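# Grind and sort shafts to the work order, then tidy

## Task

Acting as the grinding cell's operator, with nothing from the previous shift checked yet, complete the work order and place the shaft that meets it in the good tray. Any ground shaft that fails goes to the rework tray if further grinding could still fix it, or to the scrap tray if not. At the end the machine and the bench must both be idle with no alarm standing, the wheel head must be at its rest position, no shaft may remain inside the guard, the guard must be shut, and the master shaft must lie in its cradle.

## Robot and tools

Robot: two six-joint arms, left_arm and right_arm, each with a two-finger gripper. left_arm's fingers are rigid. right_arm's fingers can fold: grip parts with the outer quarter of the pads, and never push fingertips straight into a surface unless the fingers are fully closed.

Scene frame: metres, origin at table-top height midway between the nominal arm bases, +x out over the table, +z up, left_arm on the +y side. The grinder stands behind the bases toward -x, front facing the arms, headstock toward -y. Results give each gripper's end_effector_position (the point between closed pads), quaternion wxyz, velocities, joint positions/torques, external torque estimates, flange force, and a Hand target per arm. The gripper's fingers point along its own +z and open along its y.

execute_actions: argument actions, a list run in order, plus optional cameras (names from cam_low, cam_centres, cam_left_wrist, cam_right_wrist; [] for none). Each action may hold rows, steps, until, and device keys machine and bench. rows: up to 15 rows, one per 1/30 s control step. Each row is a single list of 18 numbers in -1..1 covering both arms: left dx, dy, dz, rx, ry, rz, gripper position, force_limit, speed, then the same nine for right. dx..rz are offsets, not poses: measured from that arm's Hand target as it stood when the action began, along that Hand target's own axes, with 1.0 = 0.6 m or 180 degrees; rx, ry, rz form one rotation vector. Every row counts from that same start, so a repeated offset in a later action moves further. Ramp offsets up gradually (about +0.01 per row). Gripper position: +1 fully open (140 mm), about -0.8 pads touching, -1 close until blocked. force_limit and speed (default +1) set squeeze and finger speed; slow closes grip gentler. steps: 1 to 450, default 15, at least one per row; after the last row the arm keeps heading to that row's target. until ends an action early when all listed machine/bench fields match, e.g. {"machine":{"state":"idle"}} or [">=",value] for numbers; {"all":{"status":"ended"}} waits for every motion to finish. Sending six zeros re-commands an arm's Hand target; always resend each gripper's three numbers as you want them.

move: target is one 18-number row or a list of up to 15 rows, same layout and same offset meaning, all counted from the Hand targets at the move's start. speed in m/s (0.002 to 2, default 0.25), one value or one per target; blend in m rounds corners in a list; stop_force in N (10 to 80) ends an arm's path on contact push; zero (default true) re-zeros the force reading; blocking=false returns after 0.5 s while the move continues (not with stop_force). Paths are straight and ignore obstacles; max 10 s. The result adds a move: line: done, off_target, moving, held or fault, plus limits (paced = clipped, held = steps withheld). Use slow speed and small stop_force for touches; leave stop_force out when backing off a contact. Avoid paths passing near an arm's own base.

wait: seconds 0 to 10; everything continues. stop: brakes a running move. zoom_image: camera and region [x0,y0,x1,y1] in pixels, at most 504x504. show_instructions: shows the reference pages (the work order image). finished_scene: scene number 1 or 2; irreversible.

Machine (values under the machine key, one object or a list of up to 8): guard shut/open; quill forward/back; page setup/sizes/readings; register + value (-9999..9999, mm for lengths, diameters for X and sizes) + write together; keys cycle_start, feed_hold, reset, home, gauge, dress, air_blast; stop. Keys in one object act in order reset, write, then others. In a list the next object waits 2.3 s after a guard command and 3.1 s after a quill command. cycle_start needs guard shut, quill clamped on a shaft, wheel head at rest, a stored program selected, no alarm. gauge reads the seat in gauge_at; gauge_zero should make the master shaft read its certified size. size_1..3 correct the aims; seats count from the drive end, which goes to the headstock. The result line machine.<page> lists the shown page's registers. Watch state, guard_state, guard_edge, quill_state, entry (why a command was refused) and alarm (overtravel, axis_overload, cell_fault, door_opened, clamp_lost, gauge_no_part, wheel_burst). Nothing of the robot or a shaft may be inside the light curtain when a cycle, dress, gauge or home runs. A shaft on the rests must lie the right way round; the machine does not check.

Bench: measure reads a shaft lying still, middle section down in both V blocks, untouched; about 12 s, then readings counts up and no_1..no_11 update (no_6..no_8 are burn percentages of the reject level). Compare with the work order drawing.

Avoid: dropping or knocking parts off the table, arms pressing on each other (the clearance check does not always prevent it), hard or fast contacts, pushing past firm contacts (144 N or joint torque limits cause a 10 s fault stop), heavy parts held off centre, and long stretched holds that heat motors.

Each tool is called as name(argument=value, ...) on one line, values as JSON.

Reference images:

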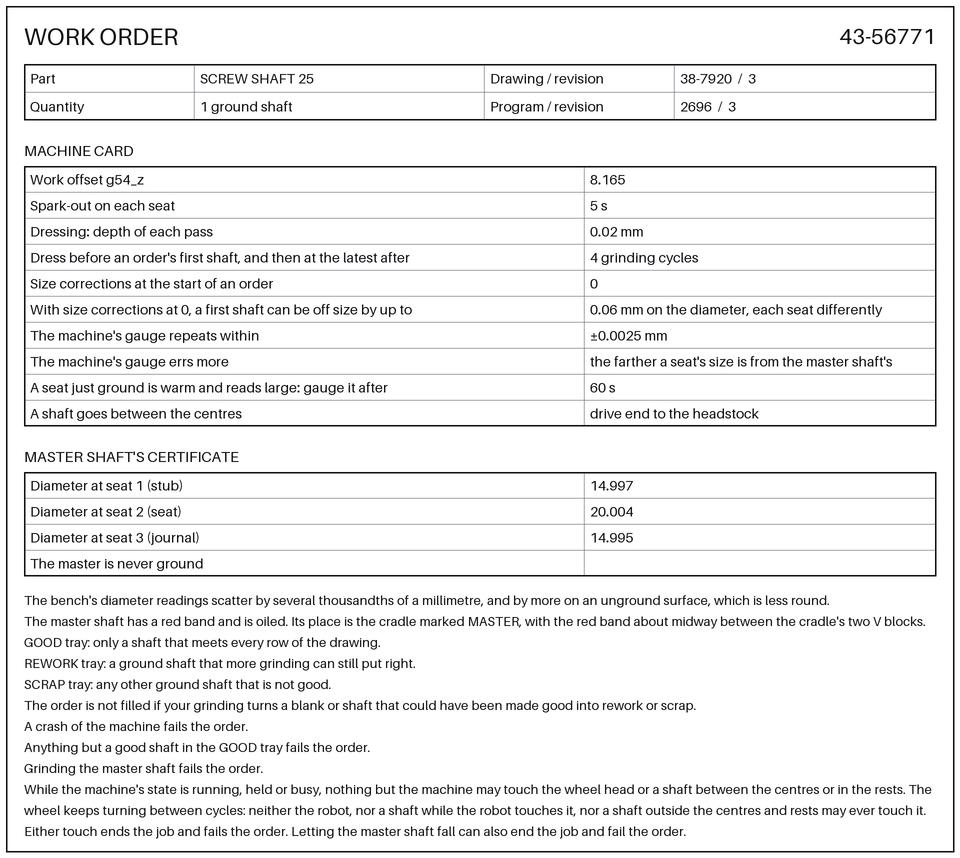

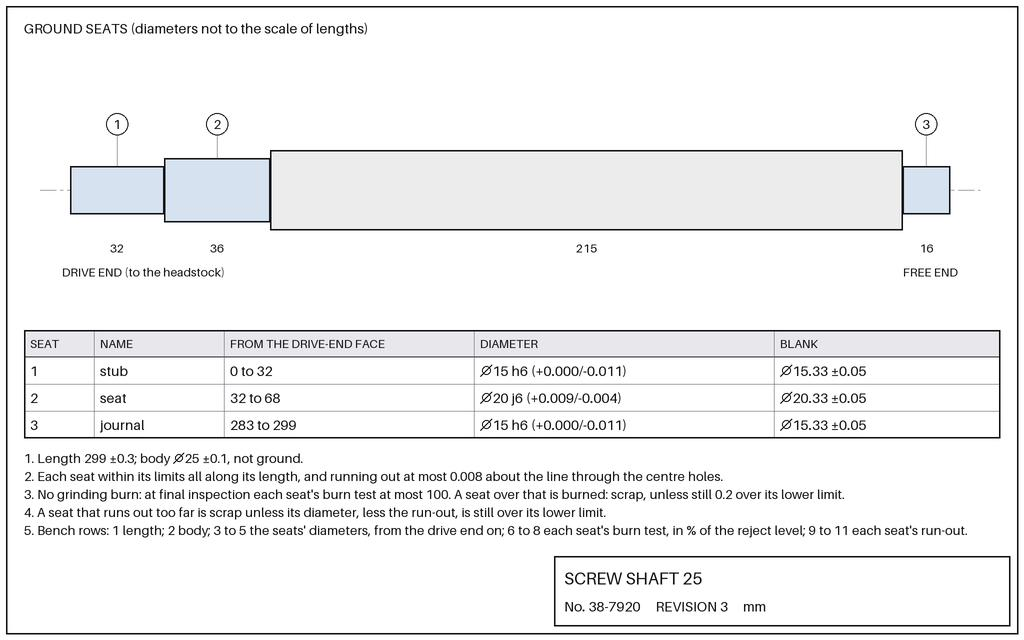

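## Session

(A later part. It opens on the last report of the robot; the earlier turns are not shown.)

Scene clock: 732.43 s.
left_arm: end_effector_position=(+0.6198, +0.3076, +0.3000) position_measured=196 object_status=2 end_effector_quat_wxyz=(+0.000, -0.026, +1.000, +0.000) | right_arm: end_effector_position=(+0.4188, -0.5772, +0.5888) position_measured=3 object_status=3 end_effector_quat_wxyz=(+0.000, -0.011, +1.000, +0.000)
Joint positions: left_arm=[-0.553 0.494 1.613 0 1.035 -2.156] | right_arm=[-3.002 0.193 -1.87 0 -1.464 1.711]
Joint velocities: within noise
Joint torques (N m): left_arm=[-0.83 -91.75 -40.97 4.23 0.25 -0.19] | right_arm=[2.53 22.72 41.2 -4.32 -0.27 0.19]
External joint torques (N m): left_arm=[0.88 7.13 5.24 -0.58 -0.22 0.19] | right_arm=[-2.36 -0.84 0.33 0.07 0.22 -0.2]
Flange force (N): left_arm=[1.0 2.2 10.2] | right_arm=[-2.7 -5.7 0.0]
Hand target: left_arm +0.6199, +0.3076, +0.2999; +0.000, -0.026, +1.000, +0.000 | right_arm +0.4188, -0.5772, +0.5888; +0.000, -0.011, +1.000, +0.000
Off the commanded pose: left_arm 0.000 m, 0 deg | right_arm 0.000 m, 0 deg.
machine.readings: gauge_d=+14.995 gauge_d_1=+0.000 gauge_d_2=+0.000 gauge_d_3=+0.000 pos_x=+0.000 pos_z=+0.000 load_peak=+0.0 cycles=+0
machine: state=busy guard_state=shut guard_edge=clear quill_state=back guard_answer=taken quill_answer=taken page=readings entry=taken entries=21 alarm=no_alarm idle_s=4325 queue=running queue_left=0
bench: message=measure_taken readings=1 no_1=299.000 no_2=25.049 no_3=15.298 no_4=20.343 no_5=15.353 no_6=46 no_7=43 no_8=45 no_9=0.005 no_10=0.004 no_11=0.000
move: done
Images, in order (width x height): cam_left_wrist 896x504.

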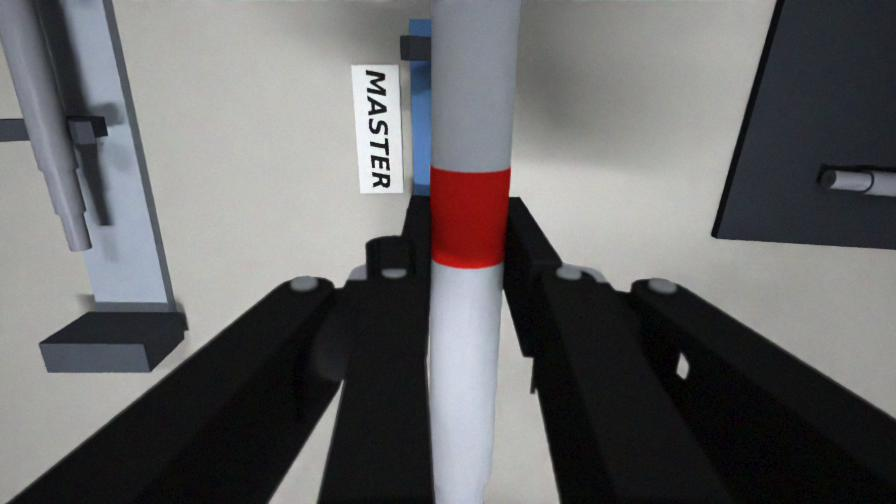

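move(target=[0, 0, 0.342, 0, 0, 0, -1, 1, -0.6, 0, 0, 0, 0, 0, 0, 1, 1, 1], speed=0.2, cameras=[])

move(target=[0, 0, 0.05, 0, 0, 0, -1, 1, -0.6, 0, 0, 0, 0, 0, 0, 1, 1, 1], speed=0.015, stop_force=10, cameras=["cam_left_wrist"])

Scene clock: 737.47 s.
left_arm: end_effector_position=(+0.6198, +0.3077, +0.0948) position_measured=196 object_status=2 end_effector_quat_wxyz=(+0.000, -0.026, +1.000, +0.000) | right_arm: end_effector_position=(+0.4188, -0.5772, +0.5888) position_measured=3 object_status=3 end_effector_quat_wxyz=(+0.000, -0.011, +1.000, +0.000)
Joint positions: left_arm=[-0.553 0.705 1.707 0 0.73 -2.156] | right_arm=[-3.002 0.193 -1.87 0 -1.464 1.711]
Joint velocities: within noise
Joint torques (N m): left_arm=[-0.73 -98.24 -31.29 3.4 -0.15 -0.13] | right_arm=[2.34 22.67 41.03 -4.28 -0.29 0.2]
External joint torques (N m): left_arm=[1.12 3.91 3.68 -0.57 0.19 0.13] | right_arm=[-2.17 -0.83 0.4 0.05 0.23 -0.2]
Flange force (N): left_arm=[2.4 3.3 5.1] | right_arm=[-2.8 -5.2 -0.1]
Hand target: left_arm +0.6198, +0.3077, +0.0947; +0.000, -0.026, +1.000, +0.000 | right_arm +0.4188, -0.5772, +0.5888; +0.000, -0.011, +1.000, +0.000
Off the commanded pose: left_arm 0.000 m, 0 deg | right_arm 0.000 m, 0 deg.
machine.readings: gauge_d=+14.995 gauge_d_1=+0.000 gauge_d_2=+0.000 gauge_d_3=+0.000 pos_x=+0.000 pos_z=+0.000 load_peak=+0.0 cycles=+0
machine: state=idle guard_state=shut guard_edge=clear quill_state=back guard_answer=taken quill_answer=taken page=readings entry=taken entries=21 alarm=no_alarm idle_s=4330 queue=done queue_left=0
bench: message=measure_taken readings=1 no_1=299.000 no_2=25.049 no_3=15.298 no_4=20.343 no_5=15.353 no_6=46 no_7=43 no_8=45 no_9=0.005 no_10=0.004 no_11=0.000
move: done
No camera images: "cameras" was empty.

Scene clock: 739.73 s.
left_arm: end_effector_position=(+0.6199, +0.3077, +0.0705) position_measured=196 object_status=2 end_effector_quat_wxyz=(+0.000, -0.027, +1.000, +0.000) | right_arm: end_effector_position=(+0.4188, -0.5772, +0.5888) position_measured=3 object_status=3 end_effector_quat_wxyz=(+0.000, -0.011, +1.000, +0.000)
Joint positions: left_arm=[-0.553 0.735 1.71 0 0.697 -2.156] | right_arm=[-3.002 0.193 -1.87 0 -1.464 1.711]
Joint velocities: within noise
Joint torques (N m): left_arm=[-2.31 -92.43 -26.14 3.82 -0.06 0.74] | right_arm=[2.49 22.7 41.1 -4.32 -0.28 0.16]
External joint torques (N m): left_arm=[2.45 -3 -0.49 -1.1 0.09 -0.74] | right_arm=[-2.4 -0.92 0.39 0.07 0.22 -0.16]
Flange force (N): left_arm=[0.4 2.8 -3.9] | right_arm=[-3.0 -5.7 -0.1]
Hand target: left_arm +0.6199, +0.3077, +0.0705; +0.000, -0.026, +1.000, +0.000 (not the last commanded pose) | right_arm +0.4188, -0.5772, +0.5888; +0.000, -0.011, +1.000, +0.000
Off the commanded pose: left_arm 0.006 m, 0 deg | right_arm 0.000 m, 0 deg.
machine.readings: gauge_d=+14.995 gauge_d_1=+0.000 gauge_d_2=+0.000 gauge_d_3=+0.000 pos_x=+0.000 pos_z=+0.000 load_peak=+0.0 cycles=+0
machine: state=idle guard_state=shut guard_edge=clear quill_state=back guard_answer=taken quill_answer=taken page=readings entry=taken entries=21 alarm=no_alarm idle_s=4332 queue=done queue_left=0
bench: message=measure_taken readings=1 no_1=299.000 no_2=25.049 no_3=15.298 no_4=20.343 no_5=15.353 no_6=46 no_7=43 no_8=45 no_9=0.005 no_10=0.004 no_11=0.000
move: contact (left_arm)
Images, in order (width x height): cam_left_wrist 896x504.

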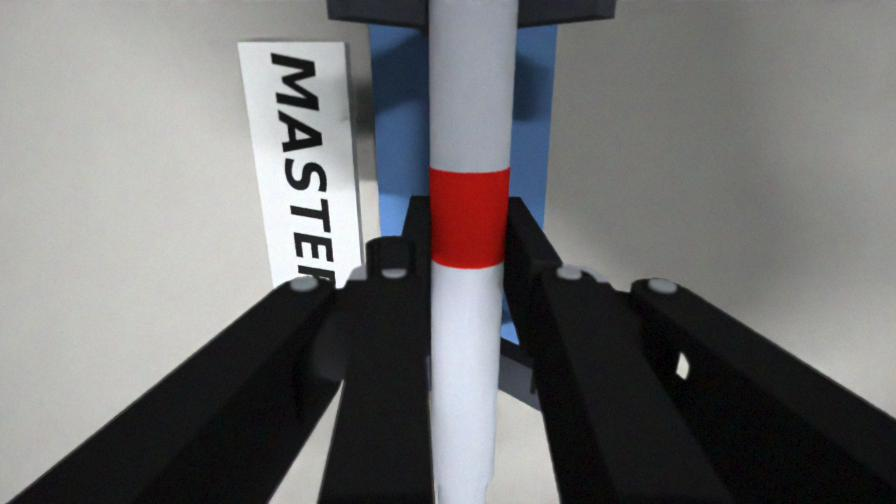

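execute_actions(actions=[{"rows": [[0, 0, 0, 0, 0, 0, 0.1, 1, -1, 0, 0, 0, 0, 0, 0, 1, 1, 1]], "steps": 60}], cameras=["cam_left_wrist"])

move(target=[[0, 0, -0.2, 0, 0, 0, 0.1, 1, -1, 0, 0, 0, 0, 0, 0, 1, 1, 1], [0.1242, -0.5227, -0.3, 0, 0, 0.0089, 0.1, 1, -1, 0, 0, 0, 0, 0, 0, 1, 1, 1]], speed=[0.15, 0.35], cameras=["cam_left_wrist"])

Scene clock: 753.23 s.
left_arm: end_effector_position=(+0.6199, +0.3077, +0.0705) position_measured=117 object_status=3 end_effector_quat_wxyz=(+0.000, -0.026, +1.000, +0.000) | right_arm: end_effector_position=(+0.4188, -0.5772, +0.5888) position_measured=3 object_status=3 end_effector_quat_wxyz=(+0.000, -0.011, +1.000, +0.000)
Joint positions: left_arm=[-0.553 0.735 1.71 0 0.697 -2.156] | right_arm=[-3.002 0.193 -1.87 0 -1.464 1.711]
Joint velocities: within noise
Joint torques (N m): left_arm=[-0.59 -94.35 -26.77 3.26 0.2 -0.15] | right_arm=[2.46 22.8 41.04 -4.27 -0.28 0.13]
External joint torques (N m): left_arm=[0.78 -0.66 0.26 -0.54 -0.17 0.15] | right_arm=[-2.28 -1.16 0.35 0.04 0.22 -0.13]
Flange force (N): left_arm=[0.6 1.8 -0.6] | right_arm=[-3.3 -5.3 0.0]
Hand target: left_arm +0.6199, +0.3077, +0.0705; +0.000, -0.026, +1.000, +0.000 | right_arm +0.4188, -0.5772, +0.5888; +0.000, -0.011, +1.000, +0.000
Off the commanded pose: left_arm 0.000 m, 0 deg | right_arm 0.000 m, 0 deg.
machine.readings: gauge_d=+14.995 gauge_d_1=+0.000 gauge_d_2=+0.000 gauge_d_3=+0.000 pos_x=+0.000 pos_z=+0.000 load_peak=+0.0 cycles=+0
machine: state=idle guard_state=shut guard_edge=clear quill_state=back guard_answer=taken quill_answer=taken page=readings entry=taken entries=21 alarm=no_alarm idle_s=4346 queue=done queue_left=0
bench: message=measure_taken readings=1 no_1=299.000 no_2=25.049 no_3=15.298 no_4=20.343 no_5=15.353 no_6=46 no_7=43 no_8=45 no_9=0.005 no_10=0.004 no_11=0.000
Images, in order (width x height): cam_left_wrist 896x504.

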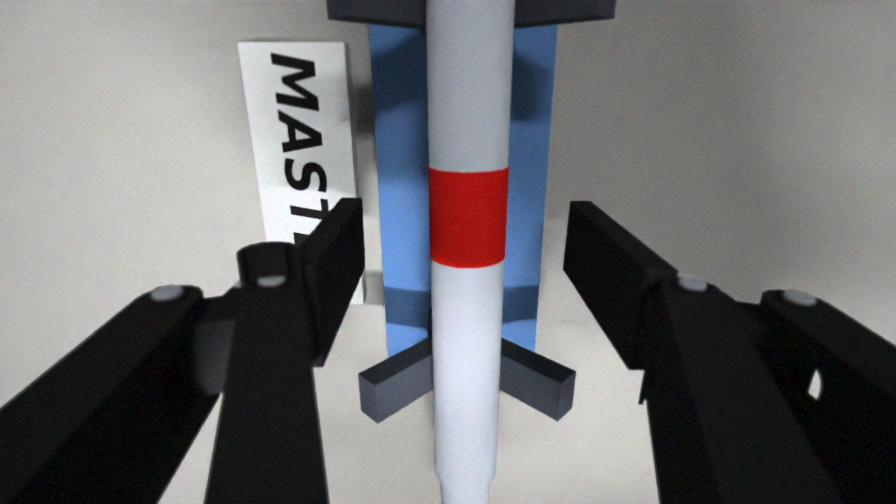

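Scene clock: 755.67 s.
left_arm: end_effector_position=(+0.5621, -0.0094, +0.2504) position_measured=117 object_status=3 end_effector_quat_wxyz=(+0.000, -0.013, +1.000, +0.000) | right_arm: end_effector_position=(+0.4188, -0.5772, +0.5888) position_measured=3 object_status=3 end_effector_quat_wxyz=(+0.000, -0.011, +1.000, +0.000)
Joint positions: left_arm=[-0.884 0.748 1.274 0 1.12 -2.459] | right_arm=[-3.002 0.193 -1.87 0 -1.464 1.711]
Joint velocities: within noise
Joint torques (N m): left_arm=[-1.66 -108.99 -39.09 4.38 0.31 -0.16] | right_arm=[2.62 22.94 41.06 -4.26 -0.29 0.2]
External joint torques (N m): left_arm=[1.74 2.08 1.92 -0.59 -0.27 0.16] | right_arm=[-2.58 -1.47 0.35 0.01 0.24 -0.2]
Flange force (N): left_arm=[0.1 3.2 3.1] | right_arm=[-3.9 -6.1 0.1]
Hand target: left_arm +0.5621, -0.0095, +0.2504; +0.000, -0.013, +1.000, +0.000 | right_arm +0.4188, -0.5772, +0.5888; +0.000, -0.011, +1.000, +0.000
Off the commanded pose: left_arm 0.000 m, 0 deg | right_arm 0.000 m, 0 deg.
machine.readings: gauge_d=+14.995 gauge_d_1=+0.000 gauge_d_2=+0.000 gauge_d_3=+0.000 pos_x=+0.000 pos_z=+0.000 load_peak=+0.0 cycles=+0
machine: state=idle guard_state=shut guard_edge=clear quill_state=back guard_answer=taken quill_answer=taken page=readings entry=taken entries=21 alarm=no_alarm idle_s=4348 queue=done queue_left=0
bench: message=measure_taken readings=1 no_1=299.000 no_2=25.049 no_3=15.298 no_4=20.343 no_5=15.353 no_6=46 no_7=43 no_8=45 no_9=0.005 no_10=0.004 no_11=0.000
move: done
Images, in order (width x height): cam_left_wrist 896x504.

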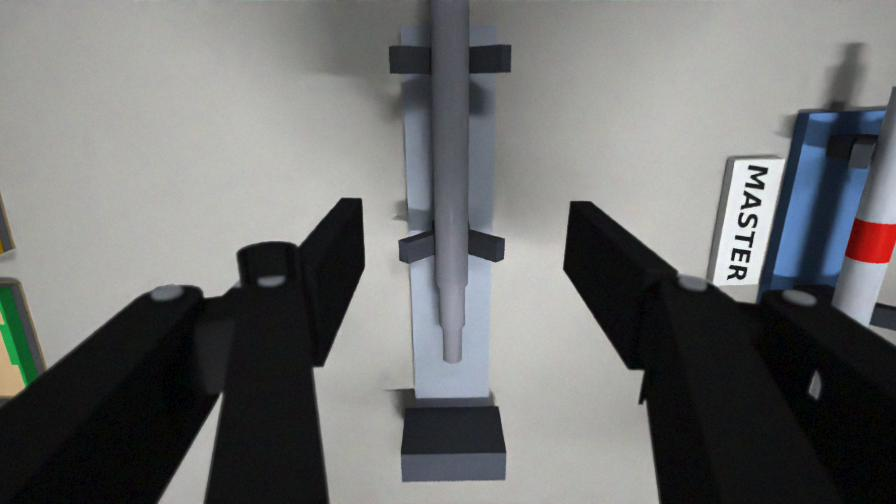

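move(target=[[0, -0.0067, 0.2, 0, 0, -0.0032, 0.1, 1, -1, 0, 0, 0, 0, 0, 0, 1, 1, 1], [0, -0.0067, 0.3015, 0, 0, -0.0032, 0.1, 1, -1, 0, 0, 0, 0, 0, 0, 1, 1, 1]], speed=[0.2, 0.1], cameras=["cam_left_wrist"])

Scene clock: 774.73 s.
left_arm: end_effector_position=(+0.5621, -0.0134, +0.0696) position_measured=117 object_status=3 end_effector_quat_wxyz=(+0.000, -0.018, +1.000, +0.000) | right_arm: end_effector_position=(+0.4188, -0.5772, +0.5888) position_measured=3 object_status=3 end_effector_quat_wxyz=(+0.000, -0.011, +1.000, +0.000)
Joint positions: left_arm=[-0.887 0.913 1.331 0 0.897 -2.472] | right_arm=[-3.002 0.193 -1.87 0 -1.464 1.711]
Joint velocities: within noise
Joint torques (N m): left_arm=[-0.55 -110.55 -33.26 3.9 0.44 -0.2] | right_arm=[2.26 22.59 41.1 -4.31 -0.28 0.16]
External joint torques (N m): left_arm=[0.9 -3.91 0.61 -0.57 -0.41 0.2] | right_arm=[-2.14 -1.2 0.33 0.07 0.24 -0.16]
Flange force (N): left_arm=[3.9 6.3 -3.5] | right_arm=[-3.3 -5.1 0.1]
Hand target: left_arm +0.5622, -0.0135, +0.0695; +0.000, -0.018, +1.000, +0.000 | right_arm +0.4188, -0.5772, +0.5888; +0.000, -0.011, +1.000, +0.000
Off the commanded pose: left_arm 0.000 m, 0 deg | right_arm 0.000 m, 0 deg.
machine.readings: gauge_d=+14.995 gauge_d_1=+0.000 gauge_d_2=+0.000 gauge_d_3=+0.000 pos_x=+0.000 pos_z=+0.000 load_peak=+0.0 cycles=+0
machine: state=idle guard_state=shut guard_edge=clear quill_state=back guard_answer=taken quill_answer=taken page=readings entry=taken entries=21 alarm=no_alarm idle_s=4367 queue=done queue_left=0
bench: message=measure_taken readings=1 no_1=299.000 no_2=25.049 no_3=15.298 no_4=20.343 no_5=15.353 no_6=46 no_7=43 no_8=45 no_9=0.005 no_10=0.004 no_11=0.000
move: done
Images, in order (width x height): cam_left_wrist 896x504.

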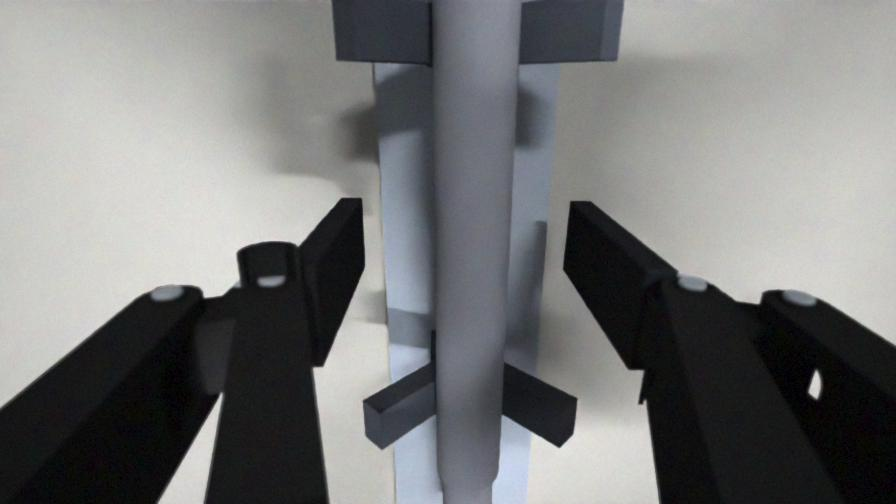

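execute_actions(actions=[{"rows": [[0, 0.001, 0.002, 0, 0, 0, 0.1, 1, -1, 0, 0, 0, 0, 0, 0, 1, 1, 1], [0, 0.0027, 0.0065, 0, 0, 0, 0.1, 1, -1, 0, 0, 0, 0, 0, 0, 1, 1, 1]], "steps": 15}, {"rows": [[0, 0, 0, 0, 0, 0, -1, 1, -0.6, 0, 0, 0, 0, 0, 0, 1, 1, 1]], "steps": 60}, {"machine": {"guard": "open"}, "steps": 2}], cameras=["cam_left_wrist"])

Scene clock: 783.30 s.
left_arm: end_effector_position=(+0.5621, -0.0118, +0.0656) position_measured=196 object_status=2 end_effector_quat_wxyz=(+0.000, -0.018, +1.000, +0.000) | right_arm: end_effector_position=(+0.4188, -0.5772, +0.5888) position_measured=3 object_status=3 end_effector_quat_wxyz=(+0.000, -0.011, +1.000, +0.000)
Joint positions: left_arm=[-0.886 0.916 1.335 0 0.891 -2.471] | right_arm=[-3.002 0.193 -1.87 0 -1.464 1.711]
Joint velocities: within noise
Joint torques (N m): left_arm=[-2.16 -103.7 -31.6 4.54 -1.73 0.85] | right_arm=[2.33 23.12 41.14 -4.29 -0.25 0.19]
External joint torques (N m): left_arm=[2.18 -9.26 -0.41 -1.28 1.76 -0.85] | right_arm=[-2.44 -1.46 0.28 0.04 0.2 -0.19]
External joint torques at the end of the 1st action: left_arm=[0.81 -0.81 0.63 -0.6 -0.11 0.18] | right_arm=[-2.68 -1.21 0.3 0.05 0.21 -0.18]
External joint torques at the end of the 2nd action: left_arm=[1.92 -10.27 -0.75 -1.22 1.71 -0.77] | right_arm=[-2.2 -1.27 0.24 0.07 0.23 -0.2]
Flange force (N): left_arm=[4.3 7.2 -11.7] | right_arm=[-3.7 -5.8 0.2]
Flange force at the end of the 1st action (N): left_arm=[1.1 2.9 -0.7] | right_arm=[-3.4 -6.3 0.1]
Flange force at the end of the 2nd action (N): left_arm=[4.7 7.4 -12.7] | right_arm=[-3.3 -5.3 0.3]
Hand target: left_arm +0.5621, -0.0118, +0.0656; +0.000, -0.018, +1.000, +0.000 | right_arm +0.4188, -0.5772, +0.5888; +0.000, -0.011, +1.000, +0.000
Off the commanded pose: left_arm 0.000 m, 0 deg | right_arm 0.000 m, 0 deg.
machine.readings: gauge_d=+14.995 gauge_d_1=+0.000 gauge_d_2=+0.000 gauge_d_3=+0.000 pos_x=+0.000 pos_z=+0.000 load_peak=+0.0 cycles=+0
machine: state=idle guard_state=between guard_edge=clear quill_state=back guard_answer=taken quill_answer=taken page=readings entry=taken entries=21 alarm=no_alarm idle_s=4375 queue=running queue_left=0
bench: message=measure_taken readings=1 no_1=299.000 no_2=25.049 no_3=15.298 no_4=20.343 no_5=15.353 no_6=46 no_7=43 no_8=45 no_9=0.005 no_10=0.004 no_11=0.000
Images, in order (width x height): cam_left_wrist 896x504.

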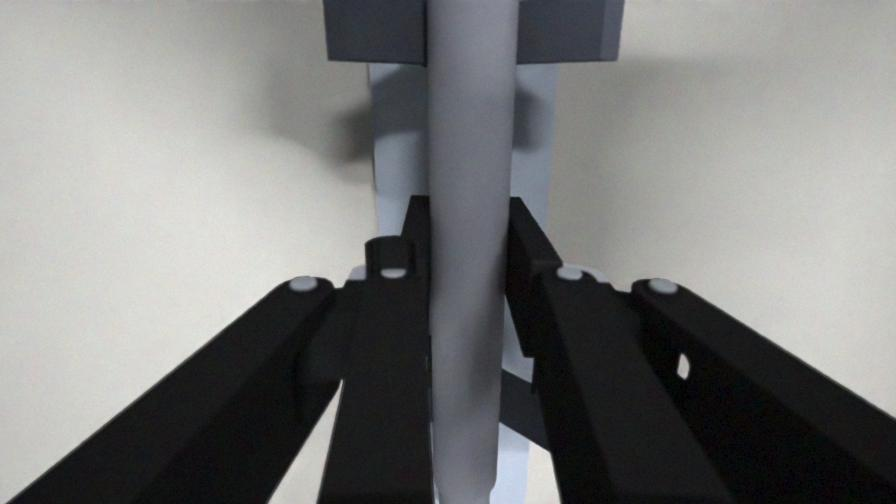

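move(target=[[0, 0, -0.25, 0, 0, 0, -1, 1, -0.6, 0, 0, 0, 0, 0, 0, 1, 1, 1], [0.9835, 0.1055, -0.607, 0, 0, 0.2557, -1, 1, -0.6, 0, 0, 0, 0, 0, 0, 1, 1, 1]], speed=[0.15, 0.4], blend=[0.04, 0], cameras=["cam_left_wrist"])

move(target=[0.7253, -0.6981, 0.0167, 0, 0, 0.2557, -1, 1, -0.6, 0, 0, 0, 0, 0, 0, 1, 1, 1], speed=0.35, cameras=["cam_left_wrist"])

Scene clock: 795.90 s.
left_arm: end_effector_position=(-0.0297, +0.0306, +0.4298) position_measured=196 object_status=2 end_effector_quat_wxyz=(+0.000, +0.375, +0.927, +0.000) | right_arm: end_effector_position=(+0.4188, -0.5772, +0.5888) position_measured=3 object_status=3 end_effector_quat_wxyz=(+0.000, -0.011, +1.000, +0.000)
Joint positions: left_arm=[-1.59 0.203 1.766 0 1.172 -2.372] | right_arm=[-3.002 0.193 -1.87 0 -1.464 1.711]
Joint velocities: within noise
Joint torques (N m): left_arm=[-1.07 -65.74 -44.3 4.54 0.12 -0.06] | right_arm=[2.69 22.91 41.16 -4.34 -0.28 0.2]
External joint torques (N m): left_arm=[1.11 6.69 6.16 -0.65 -0.09 0.06] | right_arm=[-2.65 -0.96 0.49 0.07 0.23 -0.2]
Flange force (N): left_arm=[-0.2 2.3 11.5] | right_arm=[-3.3 -6.3 -0.2]
Hand target: left_arm -0.0298, +0.0306, +0.4299; +0.000, +0.375, +0.927, +0.000 | right_arm +0.4188, -0.5772, +0.5888; +0.000, -0.011, +1.000, +0.000
Off the commanded pose: left_arm 0.000 m, 0 deg | right_arm 0.000 m, 0 deg.
machine.readings: gauge_d=+14.995 gauge_d_1=+0.000 gauge_d_2=+0.000 gauge_d_3=+0.000 pos_x=+0.000 pos_z=+0.000 load_peak=+0.0 cycles=+0
machine: state=idle guard_state=open guard_edge=clear quill_state=back guard_answer=taken quill_answer=taken page=readings entry=taken entries=21 alarm=no_alarm idle_s=4388 queue=done queue_left=0
bench: message=measure_taken readings=1 no_1=299.000 no_2=25.049 no_3=15.298 no_4=20.343 no_5=15.353 no_6=46 no_7=43 no_8=45 no_9=0.005 no_10=0.004 no_11=0.000
move: done; limits=paced
Images, in order (width x height): cam_left_wrist 896x504.

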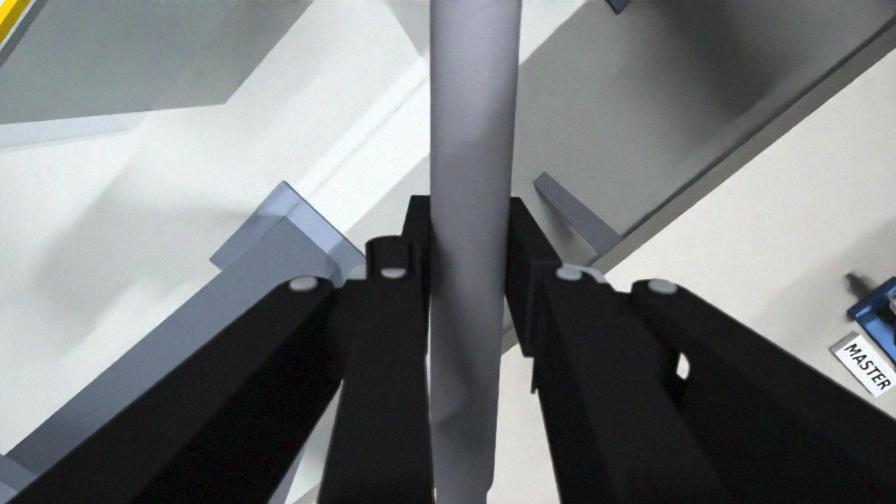

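Scene clock: 798.23 s.
left_arm: end_effector_position=(-0.6337, +0.0318, +0.4199) position_measured=196 object_status=2 end_effector_quat_wxyz=(+0.000, +0.707, +0.707, +0.000) | right_arm: end_effector_position=(+0.4188, -0.5772, +0.5888) position_measured=3 object_status=3 end_effector_quat_wxyz=(+0.000, -0.011, +1.000, +0.000)
Joint positions: left_arm=[-2.359 0.537 1.311 0 1.295 -2.338] | right_arm=[-3.002 0.193 -1.87 0 -1.464 1.711]
Joint velocities: within noise
Joint torques (N m): left_arm=[-0.76 -96.41 -46.21 4.62 0.09 -0.25] | right_arm=[2.91 22.82 41.14 -4.27 -0.3 0.17]
External joint torques (N m): left_arm=[0.93 4.08 6.51 -0.56 -0.05 0.25] | right_arm=[-2.74 -1.45 0.2 0.04 0.25 -0.17]
Flange force (N): left_arm=[6.6 7.7 9.3] | right_arm=[-3.7 -6.4 0.4]
Hand target: left_arm -0.6338, +0.0318, +0.4199; +0.000, +0.707, +0.707, +0.000 | right_arm +0.4188, -0.5772, +0.5888; +0.000, -0.011, +1.000, +0.000
Off the commanded pose: left_arm 0.000 m, 0 deg | right_arm 0.000 m, 0 deg.
machine.readings: gauge_d=+14.995 gauge_d_1=+0.000 gauge_d_2=+0.000 gauge_d_3=+0.000 pos_x=+0.000 pos_z=+0.000 load_peak=+0.0 cycles=+0
machine: state=idle guard_state=open guard_edge=clear quill_state=back guard_answer=taken quill_answer=taken page=readings entry=taken entries=21 alarm=no_alarm idle_s=4390 queue=done queue_left=0
bench: message=measure_taken readings=1 no_1=299.000 no_2=25.049 no_3=15.298 no_4=20.343 no_5=15.353 no_6=46 no_7=43 no_8=45 no_9=0.005 no_10=0.004 no_11=0.000
move: done
Images, in order (width x height): cam_left_wrist 896x504.

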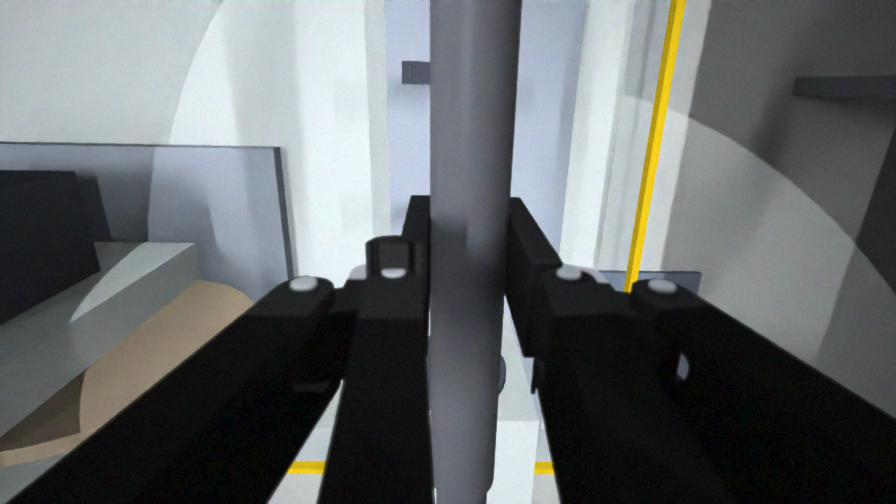

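move(target=[0, 0, 0.3665, 0, 0, 0, -1, 1, -0.6, 0, 0, 0, 0, 0, 0, 1, 1, 1], speed=0.2, cameras=["cam_centres"])

zoom_image(camera="cam_centres", region=[340, 120, 620, 360])

Scene clock: 803.33 s.
left_arm: end_effector_position=(-0.6338, +0.0319, +0.2001) position_measured=196 object_status=2 end_effector_quat_wxyz=(+0.000, +0.707, +0.707, +0.000) | right_arm: end_effector_position=(+0.4188, -0.5772, +0.5888) position_measured=3 object_status=3 end_effector_quat_wxyz=(+0.000, -0.011, +1.000, +0.000)
Joint positions: left_arm=[-2.359 0.69 1.485 0 0.967 -2.337] | right_arm=[-3.002 0.193 -1.87 0 -1.464 1.711]
Joint velocities: within noise
Joint torques (N m): left_arm=[-1.44 -105.86 -38.76 4.12 0.16 -0.18] | right_arm=[2.43 22.99 41.02 -4.32 -0.27 0.18]
External joint torques (N m): left_arm=[1.41 5.81 4.54 -0.63 -0.13 0.18] | right_arm=[-2.21 -1.5 0.46 0.08 0.23 -0.18]
Flange force (N): left_arm=[1.4 3.8 7.6] | right_arm=[-4.0 -5.2 -0.1]
Hand target: left_arm -0.6338, +0.0319, +0.2000; +0.000, +0.707, +0.707, +0.000 | right_arm +0.4188, -0.5772, +0.5888; +0.000, -0.011, +1.000, +0.000
Off the commanded pose: left_arm 0.000 m, 0 deg | right_arm 0.000 m, 0 deg.
machine.readings: gauge_d=+14.995 gauge_d_1=+0.000 gauge_d_2=+0.000 gauge_d_3=+0.000 pos_x=+0.000 pos_z=+0.000 load_peak=+0.0 cycles=+0
machine: state=idle guard_state=open guard_edge=clear quill_state=back guard_answer=taken quill_answer=taken page=readings entry=taken entries=21 alarm=no_alarm idle_s=4395 queue=done queue_left=0
bench: message=measure_taken readings=1 no_1=299.000 no_2=25.049 no_3=15.298 no_4=20.343 no_5=15.353 no_6=46 no_7=43 no_8=45 no_9=0.005 no_10=0.004 no_11=0.000
move: done
Images, in order (width x height): cam_centres 896x504.

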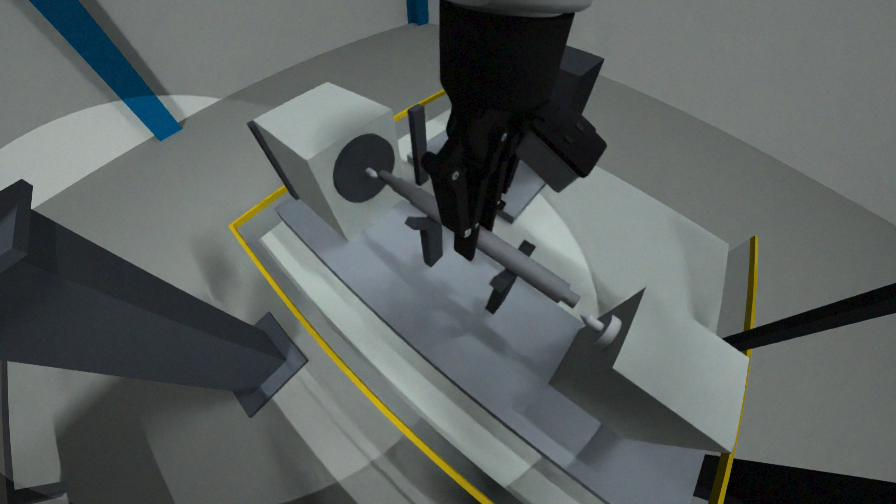

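Scaled by 1.800 from the camera's 896x504 image, which has a finer 1280x720 frame.

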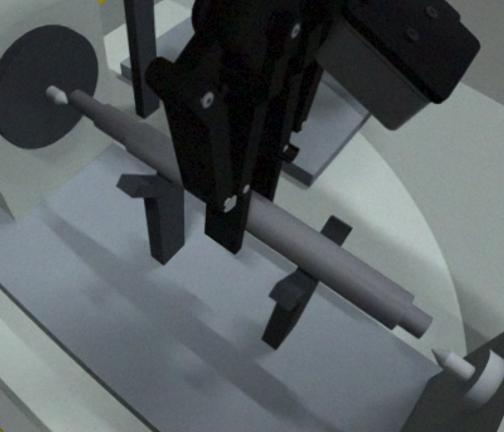

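move(target=[0.0033, 0, 0.0, 0, 0, 0, -1, 1, -0.6, 0, 0, 0, 0, 0, 0, 1, 1, 1], speed=0.05, cameras=[])

move(target=[0, 0, 0.05, 0, 0, 0, -1, 1, -0.6, 0, 0, 0, 0, 0, 0, 1, 1, 1], speed=0.015, stop_force=10, cameras=["cam_centres"])

Scene clock: 811.23 s.
left_arm: end_effector_position=(-0.6338, +0.0338, +0.2000) position_measured=196 object_status=2 end_effector_quat_wxyz=(+0.000, +0.707, +0.707, +0.000) | right_arm: end_effector_position=(+0.4188, -0.5772, +0.5888) position_measured=3 object_status=3 end_effector_quat_wxyz=(+0.000, -0.011, +1.000, +0.000)
Joint positions: left_arm=[-2.361 0.688 1.488 0 0.965 -2.339] | right_arm=[-3.002 0.193 -1.87 0 -1.464 1.711]
Joint velocities: within noise
Joint torques (N m): left_arm=[-1.3 -106.05 -38.69 4.02 0.33 -0.16] | right_arm=[2.55 22.98 41 -4.24 -0.26 0.18]
External joint torques (N m): left_arm=[1.35 6.55 4.59 -0.54 -0.29 0.16] | right_arm=[-2.55 -0.78 0.55 -0.02 0.2 -0.18]
Flange force (N): left_arm=[1.0 3.2 8.6] | right_arm=[-3.0 -6.1 -0.4]
Hand target: left_arm -0.6338, +0.0338, +0.2000; +0.000, +0.707, +0.707, +0.000 | right_arm +0.4188, -0.5772, +0.5888; +0.000, -0.011, +1.000, +0.000
Off the commanded pose: left_arm 0.000 m, 0 deg | right_arm 0.000 m, 0 deg.
machine.readings: gauge_d=+14.995 gauge_d_1=+0.000 gauge_d_2=+0.000 gauge_d_3=+0.000 pos_x=+0.000 pos_z=+0.000 load_peak=+0.0 cycles=+0
machine: state=idle guard_state=open guard_edge=clear quill_state=back guard_answer=taken quill_answer=taken page=readings entry=taken entries=21 alarm=no_alarm idle_s=4403 queue=done queue_left=0
bench: message=measure_taken readings=1 no_1=299.000 no_2=25.049 no_3=15.298 no_4=20.343 no_5=15.353 no_6=46 no_7=43 no_8=45 no_9=0.005 no_10=0.004 no_11=0.000
move: done
No camera images: "cameras" was empty.

Scene clock: 812.90 s.
left_arm: end_effector_position=(-0.6340, +0.0337, +0.1849) position_measured=196 object_status=2 end_effector_quat_wxyz=(+0.000, +0.707, +0.707, +0.000) | right_arm: end_effector_position=(+0.4188, -0.5772, +0.5888) position_measured=3 object_status=3 end_effector_quat_wxyz=(+0.000, -0.011, +1.000, +0.000)
Joint positions: left_arm=[-2.361 0.703 1.495 0 0.944 -2.339] | right_arm=[-3.002 0.193 -1.87 0 -1.464 1.711]
Joint velocities: within noise
Joint torques (N m): left_arm=[-0.5 -90.57 -28.79 3.79 0.37 -0.52] | right_arm=[2.81 22.39 41.19 -4.31 -0.31 0.18]
External joint torques (N m): left_arm=[0.55 -9.4 -4.69 -0.38 -0.33 0.52] | right_arm=[-2.74 -0.46 0.41 0.05 0.26 -0.18]
Flange force (N): left_arm=[0.0 1.6 -10.4] | right_arm=[-2.3 -6.5 -0.1]
Hand target: left_arm -0.6339, +0.0337, +0.1849; +0.000, +0.707, +0.707, +0.000 (not the last commanded pose) | right_arm +0.4188, -0.5772, +0.5888; +0.000, -0.011, +1.000, +0.000
Off the commanded pose: left_arm 0.015 m, 0 deg | right_arm 0.000 m, 0 deg.
machine.readings: gauge_d=+14.995 gauge_d_1=+0.000 gauge_d_2=+0.000 gauge_d_3=+0.000 pos_x=+0.000 pos_z=+0.000 load_peak=+0.0 cycles=+0
machine: state=idle guard_state=open guard_edge=clear quill_state=back guard_answer=taken quill_answer=taken page=readings entry=taken entries=21 alarm=no_alarm idle_s=4405 queue=done queue_left=0
bench: message=measure_taken readings=1 no_1=299.000 no_2=25.049 no_3=15.298 no_4=20.343 no_5=15.353 no_6=46 no_7=43 no_8=45 no_9=0.005 no_10=0.004 no_11=0.000
move: contact (left_arm)
Images, in order (width x height): cam_centres 896x504.

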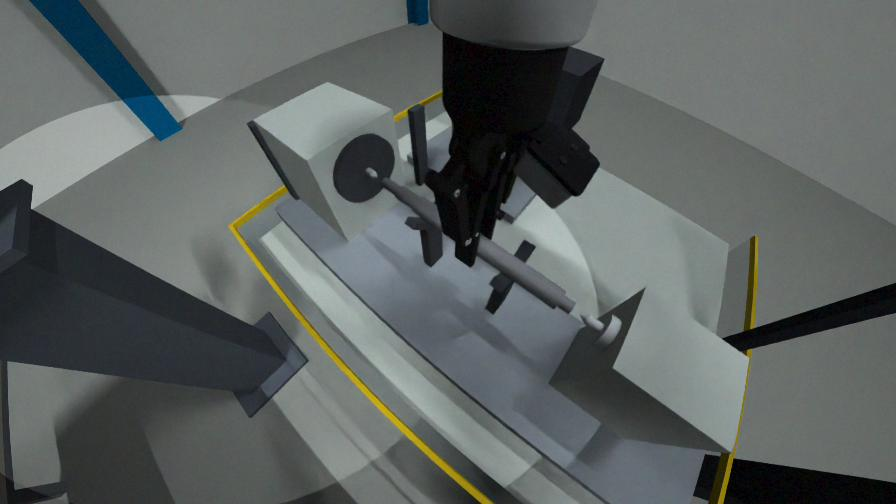

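execute_actions(actions=[{"rows": [[0, 0, 0, 0, 0, 0, 0.0, 1, -1, 0, 0, 0, 0, 0, 0, 1, 1, 1]], "steps": 60}, {"machine": {"quill": "forward"}, "steps": 150, "until": {"machine": {"quill_state": "clamped"}}}], cameras=["cam_left_wrist", "cam_centres"])

Scene clock: 825.83 s.
left_arm: end_effector_position=(-0.6339, +0.0337, +0.1849) position_measured=129 object_status=3 end_effector_quat_wxyz=(+0.000, +0.707, +0.707, +0.000) | right_arm: end_effector_position=(+0.4188, -0.5772, +0.5888) position_measured=3 object_status=3 end_effector_quat_wxyz=(+0.000, -0.011, +1.000, +0.000)
Joint positions: left_arm=[-2.361 0.703 1.495 0 0.944 -2.339] | right_arm=[-3.002 0.193 -1.87 0 -1.464 1.711]
Joint velocities: within noise
Joint torques (N m): left_arm=[-1.4 -98.9 -33.74 4 0.13 -0.1] | right_arm=[2.5 22.52 41.11 -4.32 -0.31 0.18]
External joint torques (N m): left_arm=[1.37 -1.08 0.18 -0.58 -0.1 0.1] | right_arm=[-2.34 -0.85 0.41 0.07 0.26 -0.18]
External joint torques at the end of the 1st action: left_arm=[1.39 -1.06 0.37 -0.67 -0.17 0.22] | right_arm=[-2.28 -1.25 0.34 0.06 0.2 -0.16]
Flange force (N): left_arm=[0.3 2.6 -0.8] | right_arm=[-2.9 -5.6 -0.1]
Flange force at the end of the 1st action (N): left_arm=[0.5 3.0 -0.6] | right_arm=[-3.4 -5.4 0.0]
Hand target: left_arm -0.6339, +0.0337, +0.1849; +0.000, +0.707, +0.707, +0.000 | right_arm +0.4188, -0.5772, +0.5888; +0.000, -0.011, +1.000, +0.000
Off the commanded pose: left_arm 0.000 m, 0 deg | right_arm 0.000 m, 0 deg.
machine.readings: gauge_d=+14.995 gauge_d_1=+0.000 gauge_d_2=+0.000 gauge_d_3=+0.000 pos_x=+0.000 pos_z=+0.000 load_peak=+0.0 cycles=+0
machine: state=idle guard_state=open guard_edge=clear quill_state=clamped guard_answer=taken quill_answer=taken page=readings entry=taken entries=21 alarm=no_alarm idle_s=4418 queue=running queue_left=0
bench: message=measure_taken readings=1 no_1=299.000 no_2=25.049 no_3=15.298 no_4=20.343 no_5=15.353 no_6=46 no_7=43 no_8=45 no_9=0.005 no_10=0.004 no_11=0.000
Images, in order (width x height): cam_centres 896x504, cam_left_wrist 896x504.

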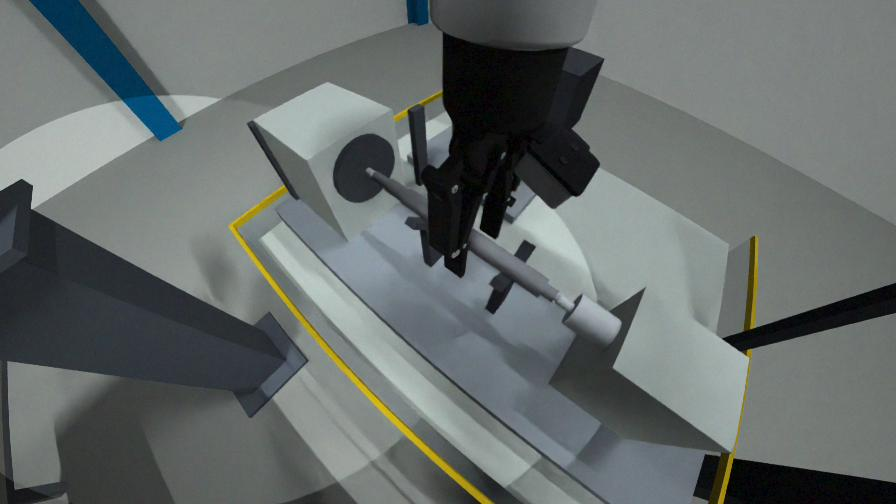

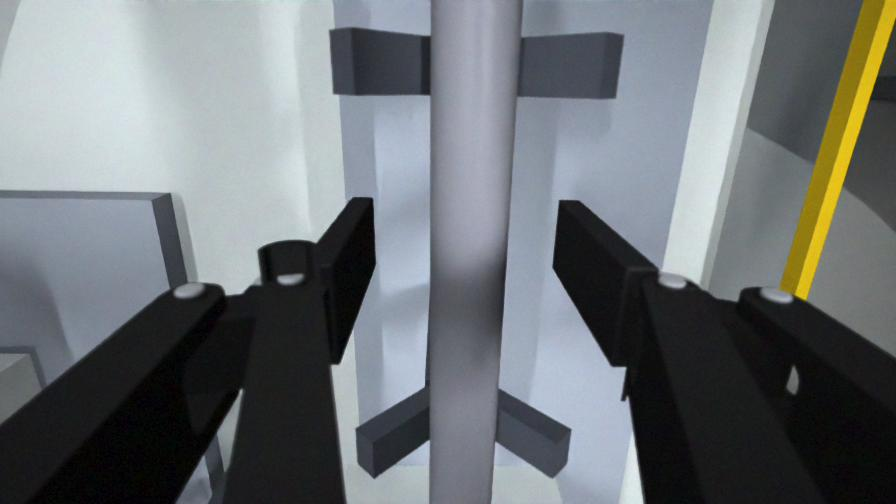

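move(target=[[0, 0, -0.6, 0, 0, 0, 0.0, 1, -1, 0, 0, 0, 0, 0, 0, 1, 1, 1], [0, 0.5, -0.7, 0, 0, 0, 0.0, 1, -1, 0, 0, 0, 0, 0, 0, 1, 1, 1]], speed=[0.3, 0.4], blend=[0.05, 0], cameras=[])

execute_actions(actions=[{"machine": [{"guard": "shut"}, {"register": "size_1", "value": 0.08, "write": true}, {"register": "size_2", "value": 0.08, "write": true}, {"register": "size_3", "value": 0.08, "write": true, "page": "sizes"}], "steps": 200, "until": {"machine": {"queue": "done"}}}], cameras=["cam_centres", "cam_left_wrist"])

Scene clock: 834.03 s.
left_arm: end_effector_position=(-0.3339, +0.0335, +0.6047) position_measured=129 object_status=3 end_effector_quat_wxyz=(+0.000, +0.707, +0.707, +0.000) | right_arm: end_effector_position=(+0.4188, -0.5772, +0.5888) position_measured=3 object_status=3 end_effector_quat_wxyz=(+0.000, -0.011, +1.000, +0.000)
Joint positions: left_arm=[-2.041 0.217 1.426 0 1.498 -2.019] | right_arm=[-3.002 0.193 -1.87 0 -1.464 1.711]
Joint velocities: within noise
Joint torques (N m): left_arm=[-1.02 -64.01 -42.21 4.7 0.2 -0.27] | right_arm=[2.77 22.78 41.18 -4.28 -0.29 0.13]
External joint torques (N m): left_arm=[0.79 -0.04 0.69 -0.48 -0.15 0.27] | right_arm=[-2.51 -1.19 0.25 0.04 0.24 -0.13]
Flange force (N): left_arm=[0.7 2.0 1.4] | right_arm=[-3.3 -5.8 0.2]
Hand target: left_arm -0.3338, +0.0335, +0.6048; +0.000, +0.707, +0.707, +0.000 | right_arm +0.4188, -0.5772, +0.5888; +0.000, -0.011, +1.000, +0.000
Off the commanded pose: left_arm 0.000 m, 0 deg | right_arm 0.000 m, 0 deg.
machine.readings: gauge_d=+14.995 gauge_d_1=+0.000 gauge_d_2=+0.000 gauge_d_3=+0.000 pos_x=+0.000 pos_z=+0.000 load_peak=+0.0 cycles=+0
machine: state=idle guard_state=open guard_edge=clear quill_state=clamped guard_answer=taken quill_answer=taken page=readings entry=taken entries=21 alarm=no_alarm idle_s=4426 queue=done queue_left=0
bench: message=measure_taken readings=1 no_1=299.000 no_2=25.049 no_3=15.298 no_4=20.343 no_5=15.353 no_6=46 no_7=43 no_8=45 no_9=0.005 no_10=0.004 no_11=0.000
move: done
No camera images: "cameras" was empty.

Scene clock: 837.20 s.
left_arm: end_effector_position=(-0.3338, +0.0335, +0.6048) position_measured=129 object_status=3 end_effector_quat_wxyz=(+0.000, +0.707, +0.707, +0.000) | right_arm: end_effector_position=(+0.4188, -0.5772, +0.5888) position_measured=3 object_status=3 end_effector_quat_wxyz=(+0.000, -0.011, +1.000, +0.000)
Joint positions: left_arm=[-2.041 0.217 1.426 0 1.498 -2.019] | right_arm=[-3.002 0.193 -1.87 0 -1.464 1.711]
Joint velocities: within noise
Joint torques (N m): left_arm=[-1.21 -63.89 -41.99 4.82 0.14 -0.14] | right_arm=[2.59 22.71 41.06 -4.28 -0.29 0.19]
External joint torques (N m): left_arm=[1.27 -0.18 0.55 -0.58 -0.1 0.14] | right_arm=[-2.51 -0.91 0.47 0.03 0.24 -0.19]
Flange force (N): left_arm=[0.4 2.4 1.0] | right_arm=[-3.1 -6.0 -0.2]
Hand target: left_arm -0.3338, +0.0335, +0.6048; +0.000, +0.707, +0.707, +0.000 | right_arm +0.4188, -0.5772, +0.5888; +0.000, -0.011, +1.000, +0.000
Tool commands: left_gripper/position=+0.0 left_gripper/force_limit=+1.0 left_gripper/speed=-1.0 right_gripper/position=+1.0 right_gripper/force_limit=+1.0 right_gripper/speed=+1.0
Off the commanded pose: left_arm 0.000 m, 0 deg | right_arm 0.000 m, 0 deg.
machine.sizes: size_1=+0.080 size_2=+0.080 size_3=+0.080 aim_1=+14.995 aim_2=+20.003 aim_3=+14.995
machine: state=idle guard_state=shut guard_edge=clear quill_state=clamped guard_answer=taken quill_answer=taken page=sizes entry=taken entries=24 alarm=no_alarm idle_s=4429 queue=done queue_left=0
bench: message=measure_taken readings=1 no_1=299.000 no_2=25.049 no_3=15.298 no_4=20.343 no_5=15.353 no_6=46 no_7=43 no_8=45 no_9=0.005 no_10=0.004 no_11=0.000
Images, in order (width x height): cam_centres 896x504, cam_left_wrist 896x504.

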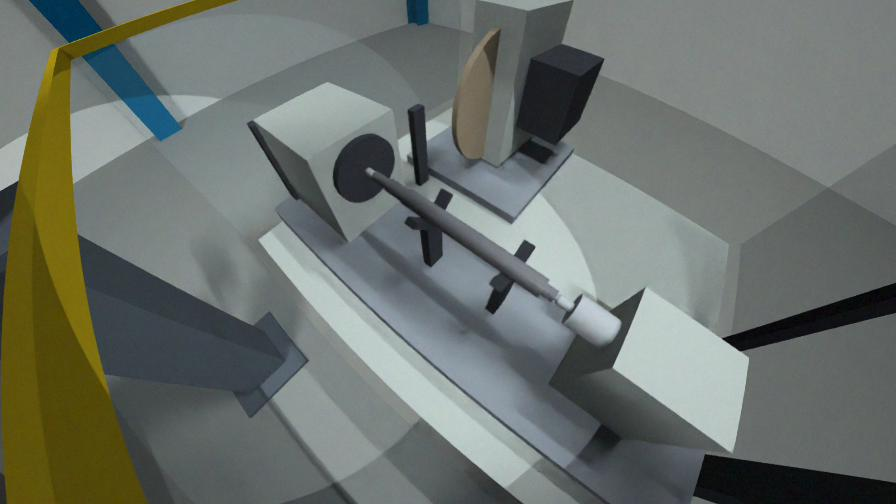

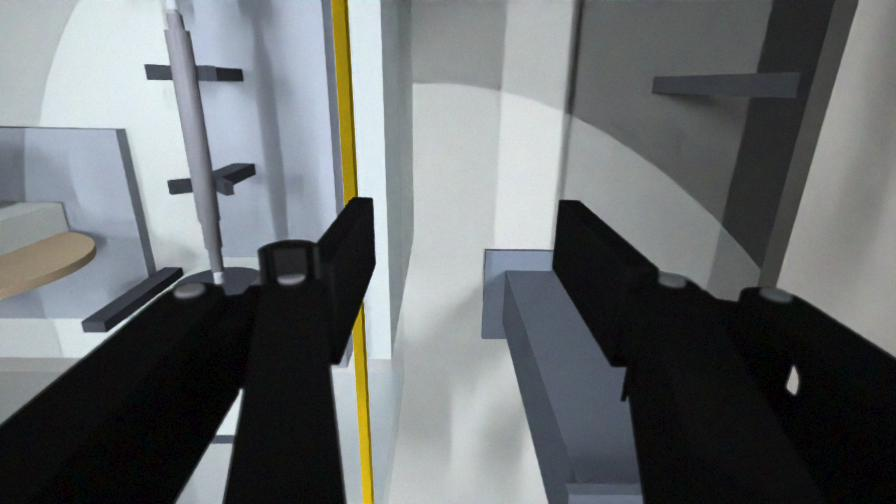

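execute_actions(actions=[{"machine": {"cycle_start": true, "page": "readings"}, "steps": 450, "until": {"machine": {"state": ["!=", "running"]}}}], cameras=["cam_centres"])

Scene clock: 839.90 s.
left_arm: end_effector_position=(-0.3338, +0.0335, +0.6048) position_measured=129 object_status=3 end_effector_quat_wxyz=(+0.000, +0.707, +0.707, +0.000) | right_arm: end_effector_position=(+0.4188, -0.5772, +0.5888) position_measured=3 object_status=3 end_effector_quat_wxyz=(+0.000, -0.011, +1.000, +0.000)
Joint positions: left_arm=[-2.041 0.217 1.426 0 1.498 -2.019] | right_arm=[-3.002 0.193 -1.87 0 -1.464 1.711]
Joint velocities: within noise
Joint torques (N m): left_arm=[-0.78 -64.01 -42.12 4.76 0.17 -0.24] | right_arm=[2.52 22.93 41.16 -4.27 -0.29 0.15]
External joint torques (N m): left_arm=[0.77 0.66 0.84 -0.53 -0.13 0.24] | right_arm=[-2.2 -1.85 0.25 0.03 0.25 -0.15]
Flange force (N): left_arm=[0.0 1.6 1.7] | right_arm=[-4.3 -5.1 0.4]
Hand target: left_arm -0.3338, +0.0335, +0.6048; +0.000, +0.707, +0.707, +0.000 | right_arm +0.4188, -0.5772, +0.5888; +0.000, -0.011, +1.000, +0.000
Tool commands: left_gripper/position=+0.0 left_gripper/force_limit=+1.0 left_gripper/speed=-1.0 right_gripper/position=+1.0 right_gripper/force_limit=+1.0 right_gripper/speed=+1.0
Off the commanded pose: left_arm 0.000 m, 0 deg | right_arm 0.000 m, 0 deg.
machine.readings: gauge_d=+14.995 gauge_d_1=+0.000 gauge_d_2=+0.000 gauge_d_3=+0.000 pos_x=-5.333 pos_z=+16.000 load_peak=+0.0 cycles=+0
machine: state=running guard_state=shut guard_edge=clear quill_state=clamped guard_answer=taken quill_answer=taken page=readings entry=taken entries=25 alarm=no_alarm idle_s=4432 queue=running queue_left=0
bench: message=measure_taken readings=1 no_1=299.000 no_2=25.049 no_3=15.298 no_4=20.343 no_5=15.353 no_6=46 no_7=43 no_8=45 no_9=0.005 no_10=0.004 no_11=0.000
Images, in order (width x height): cam_centres 896x504.

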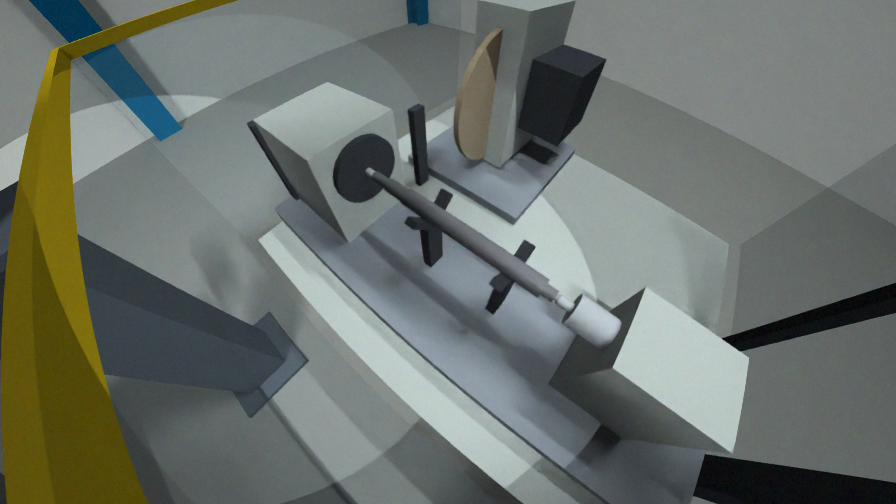

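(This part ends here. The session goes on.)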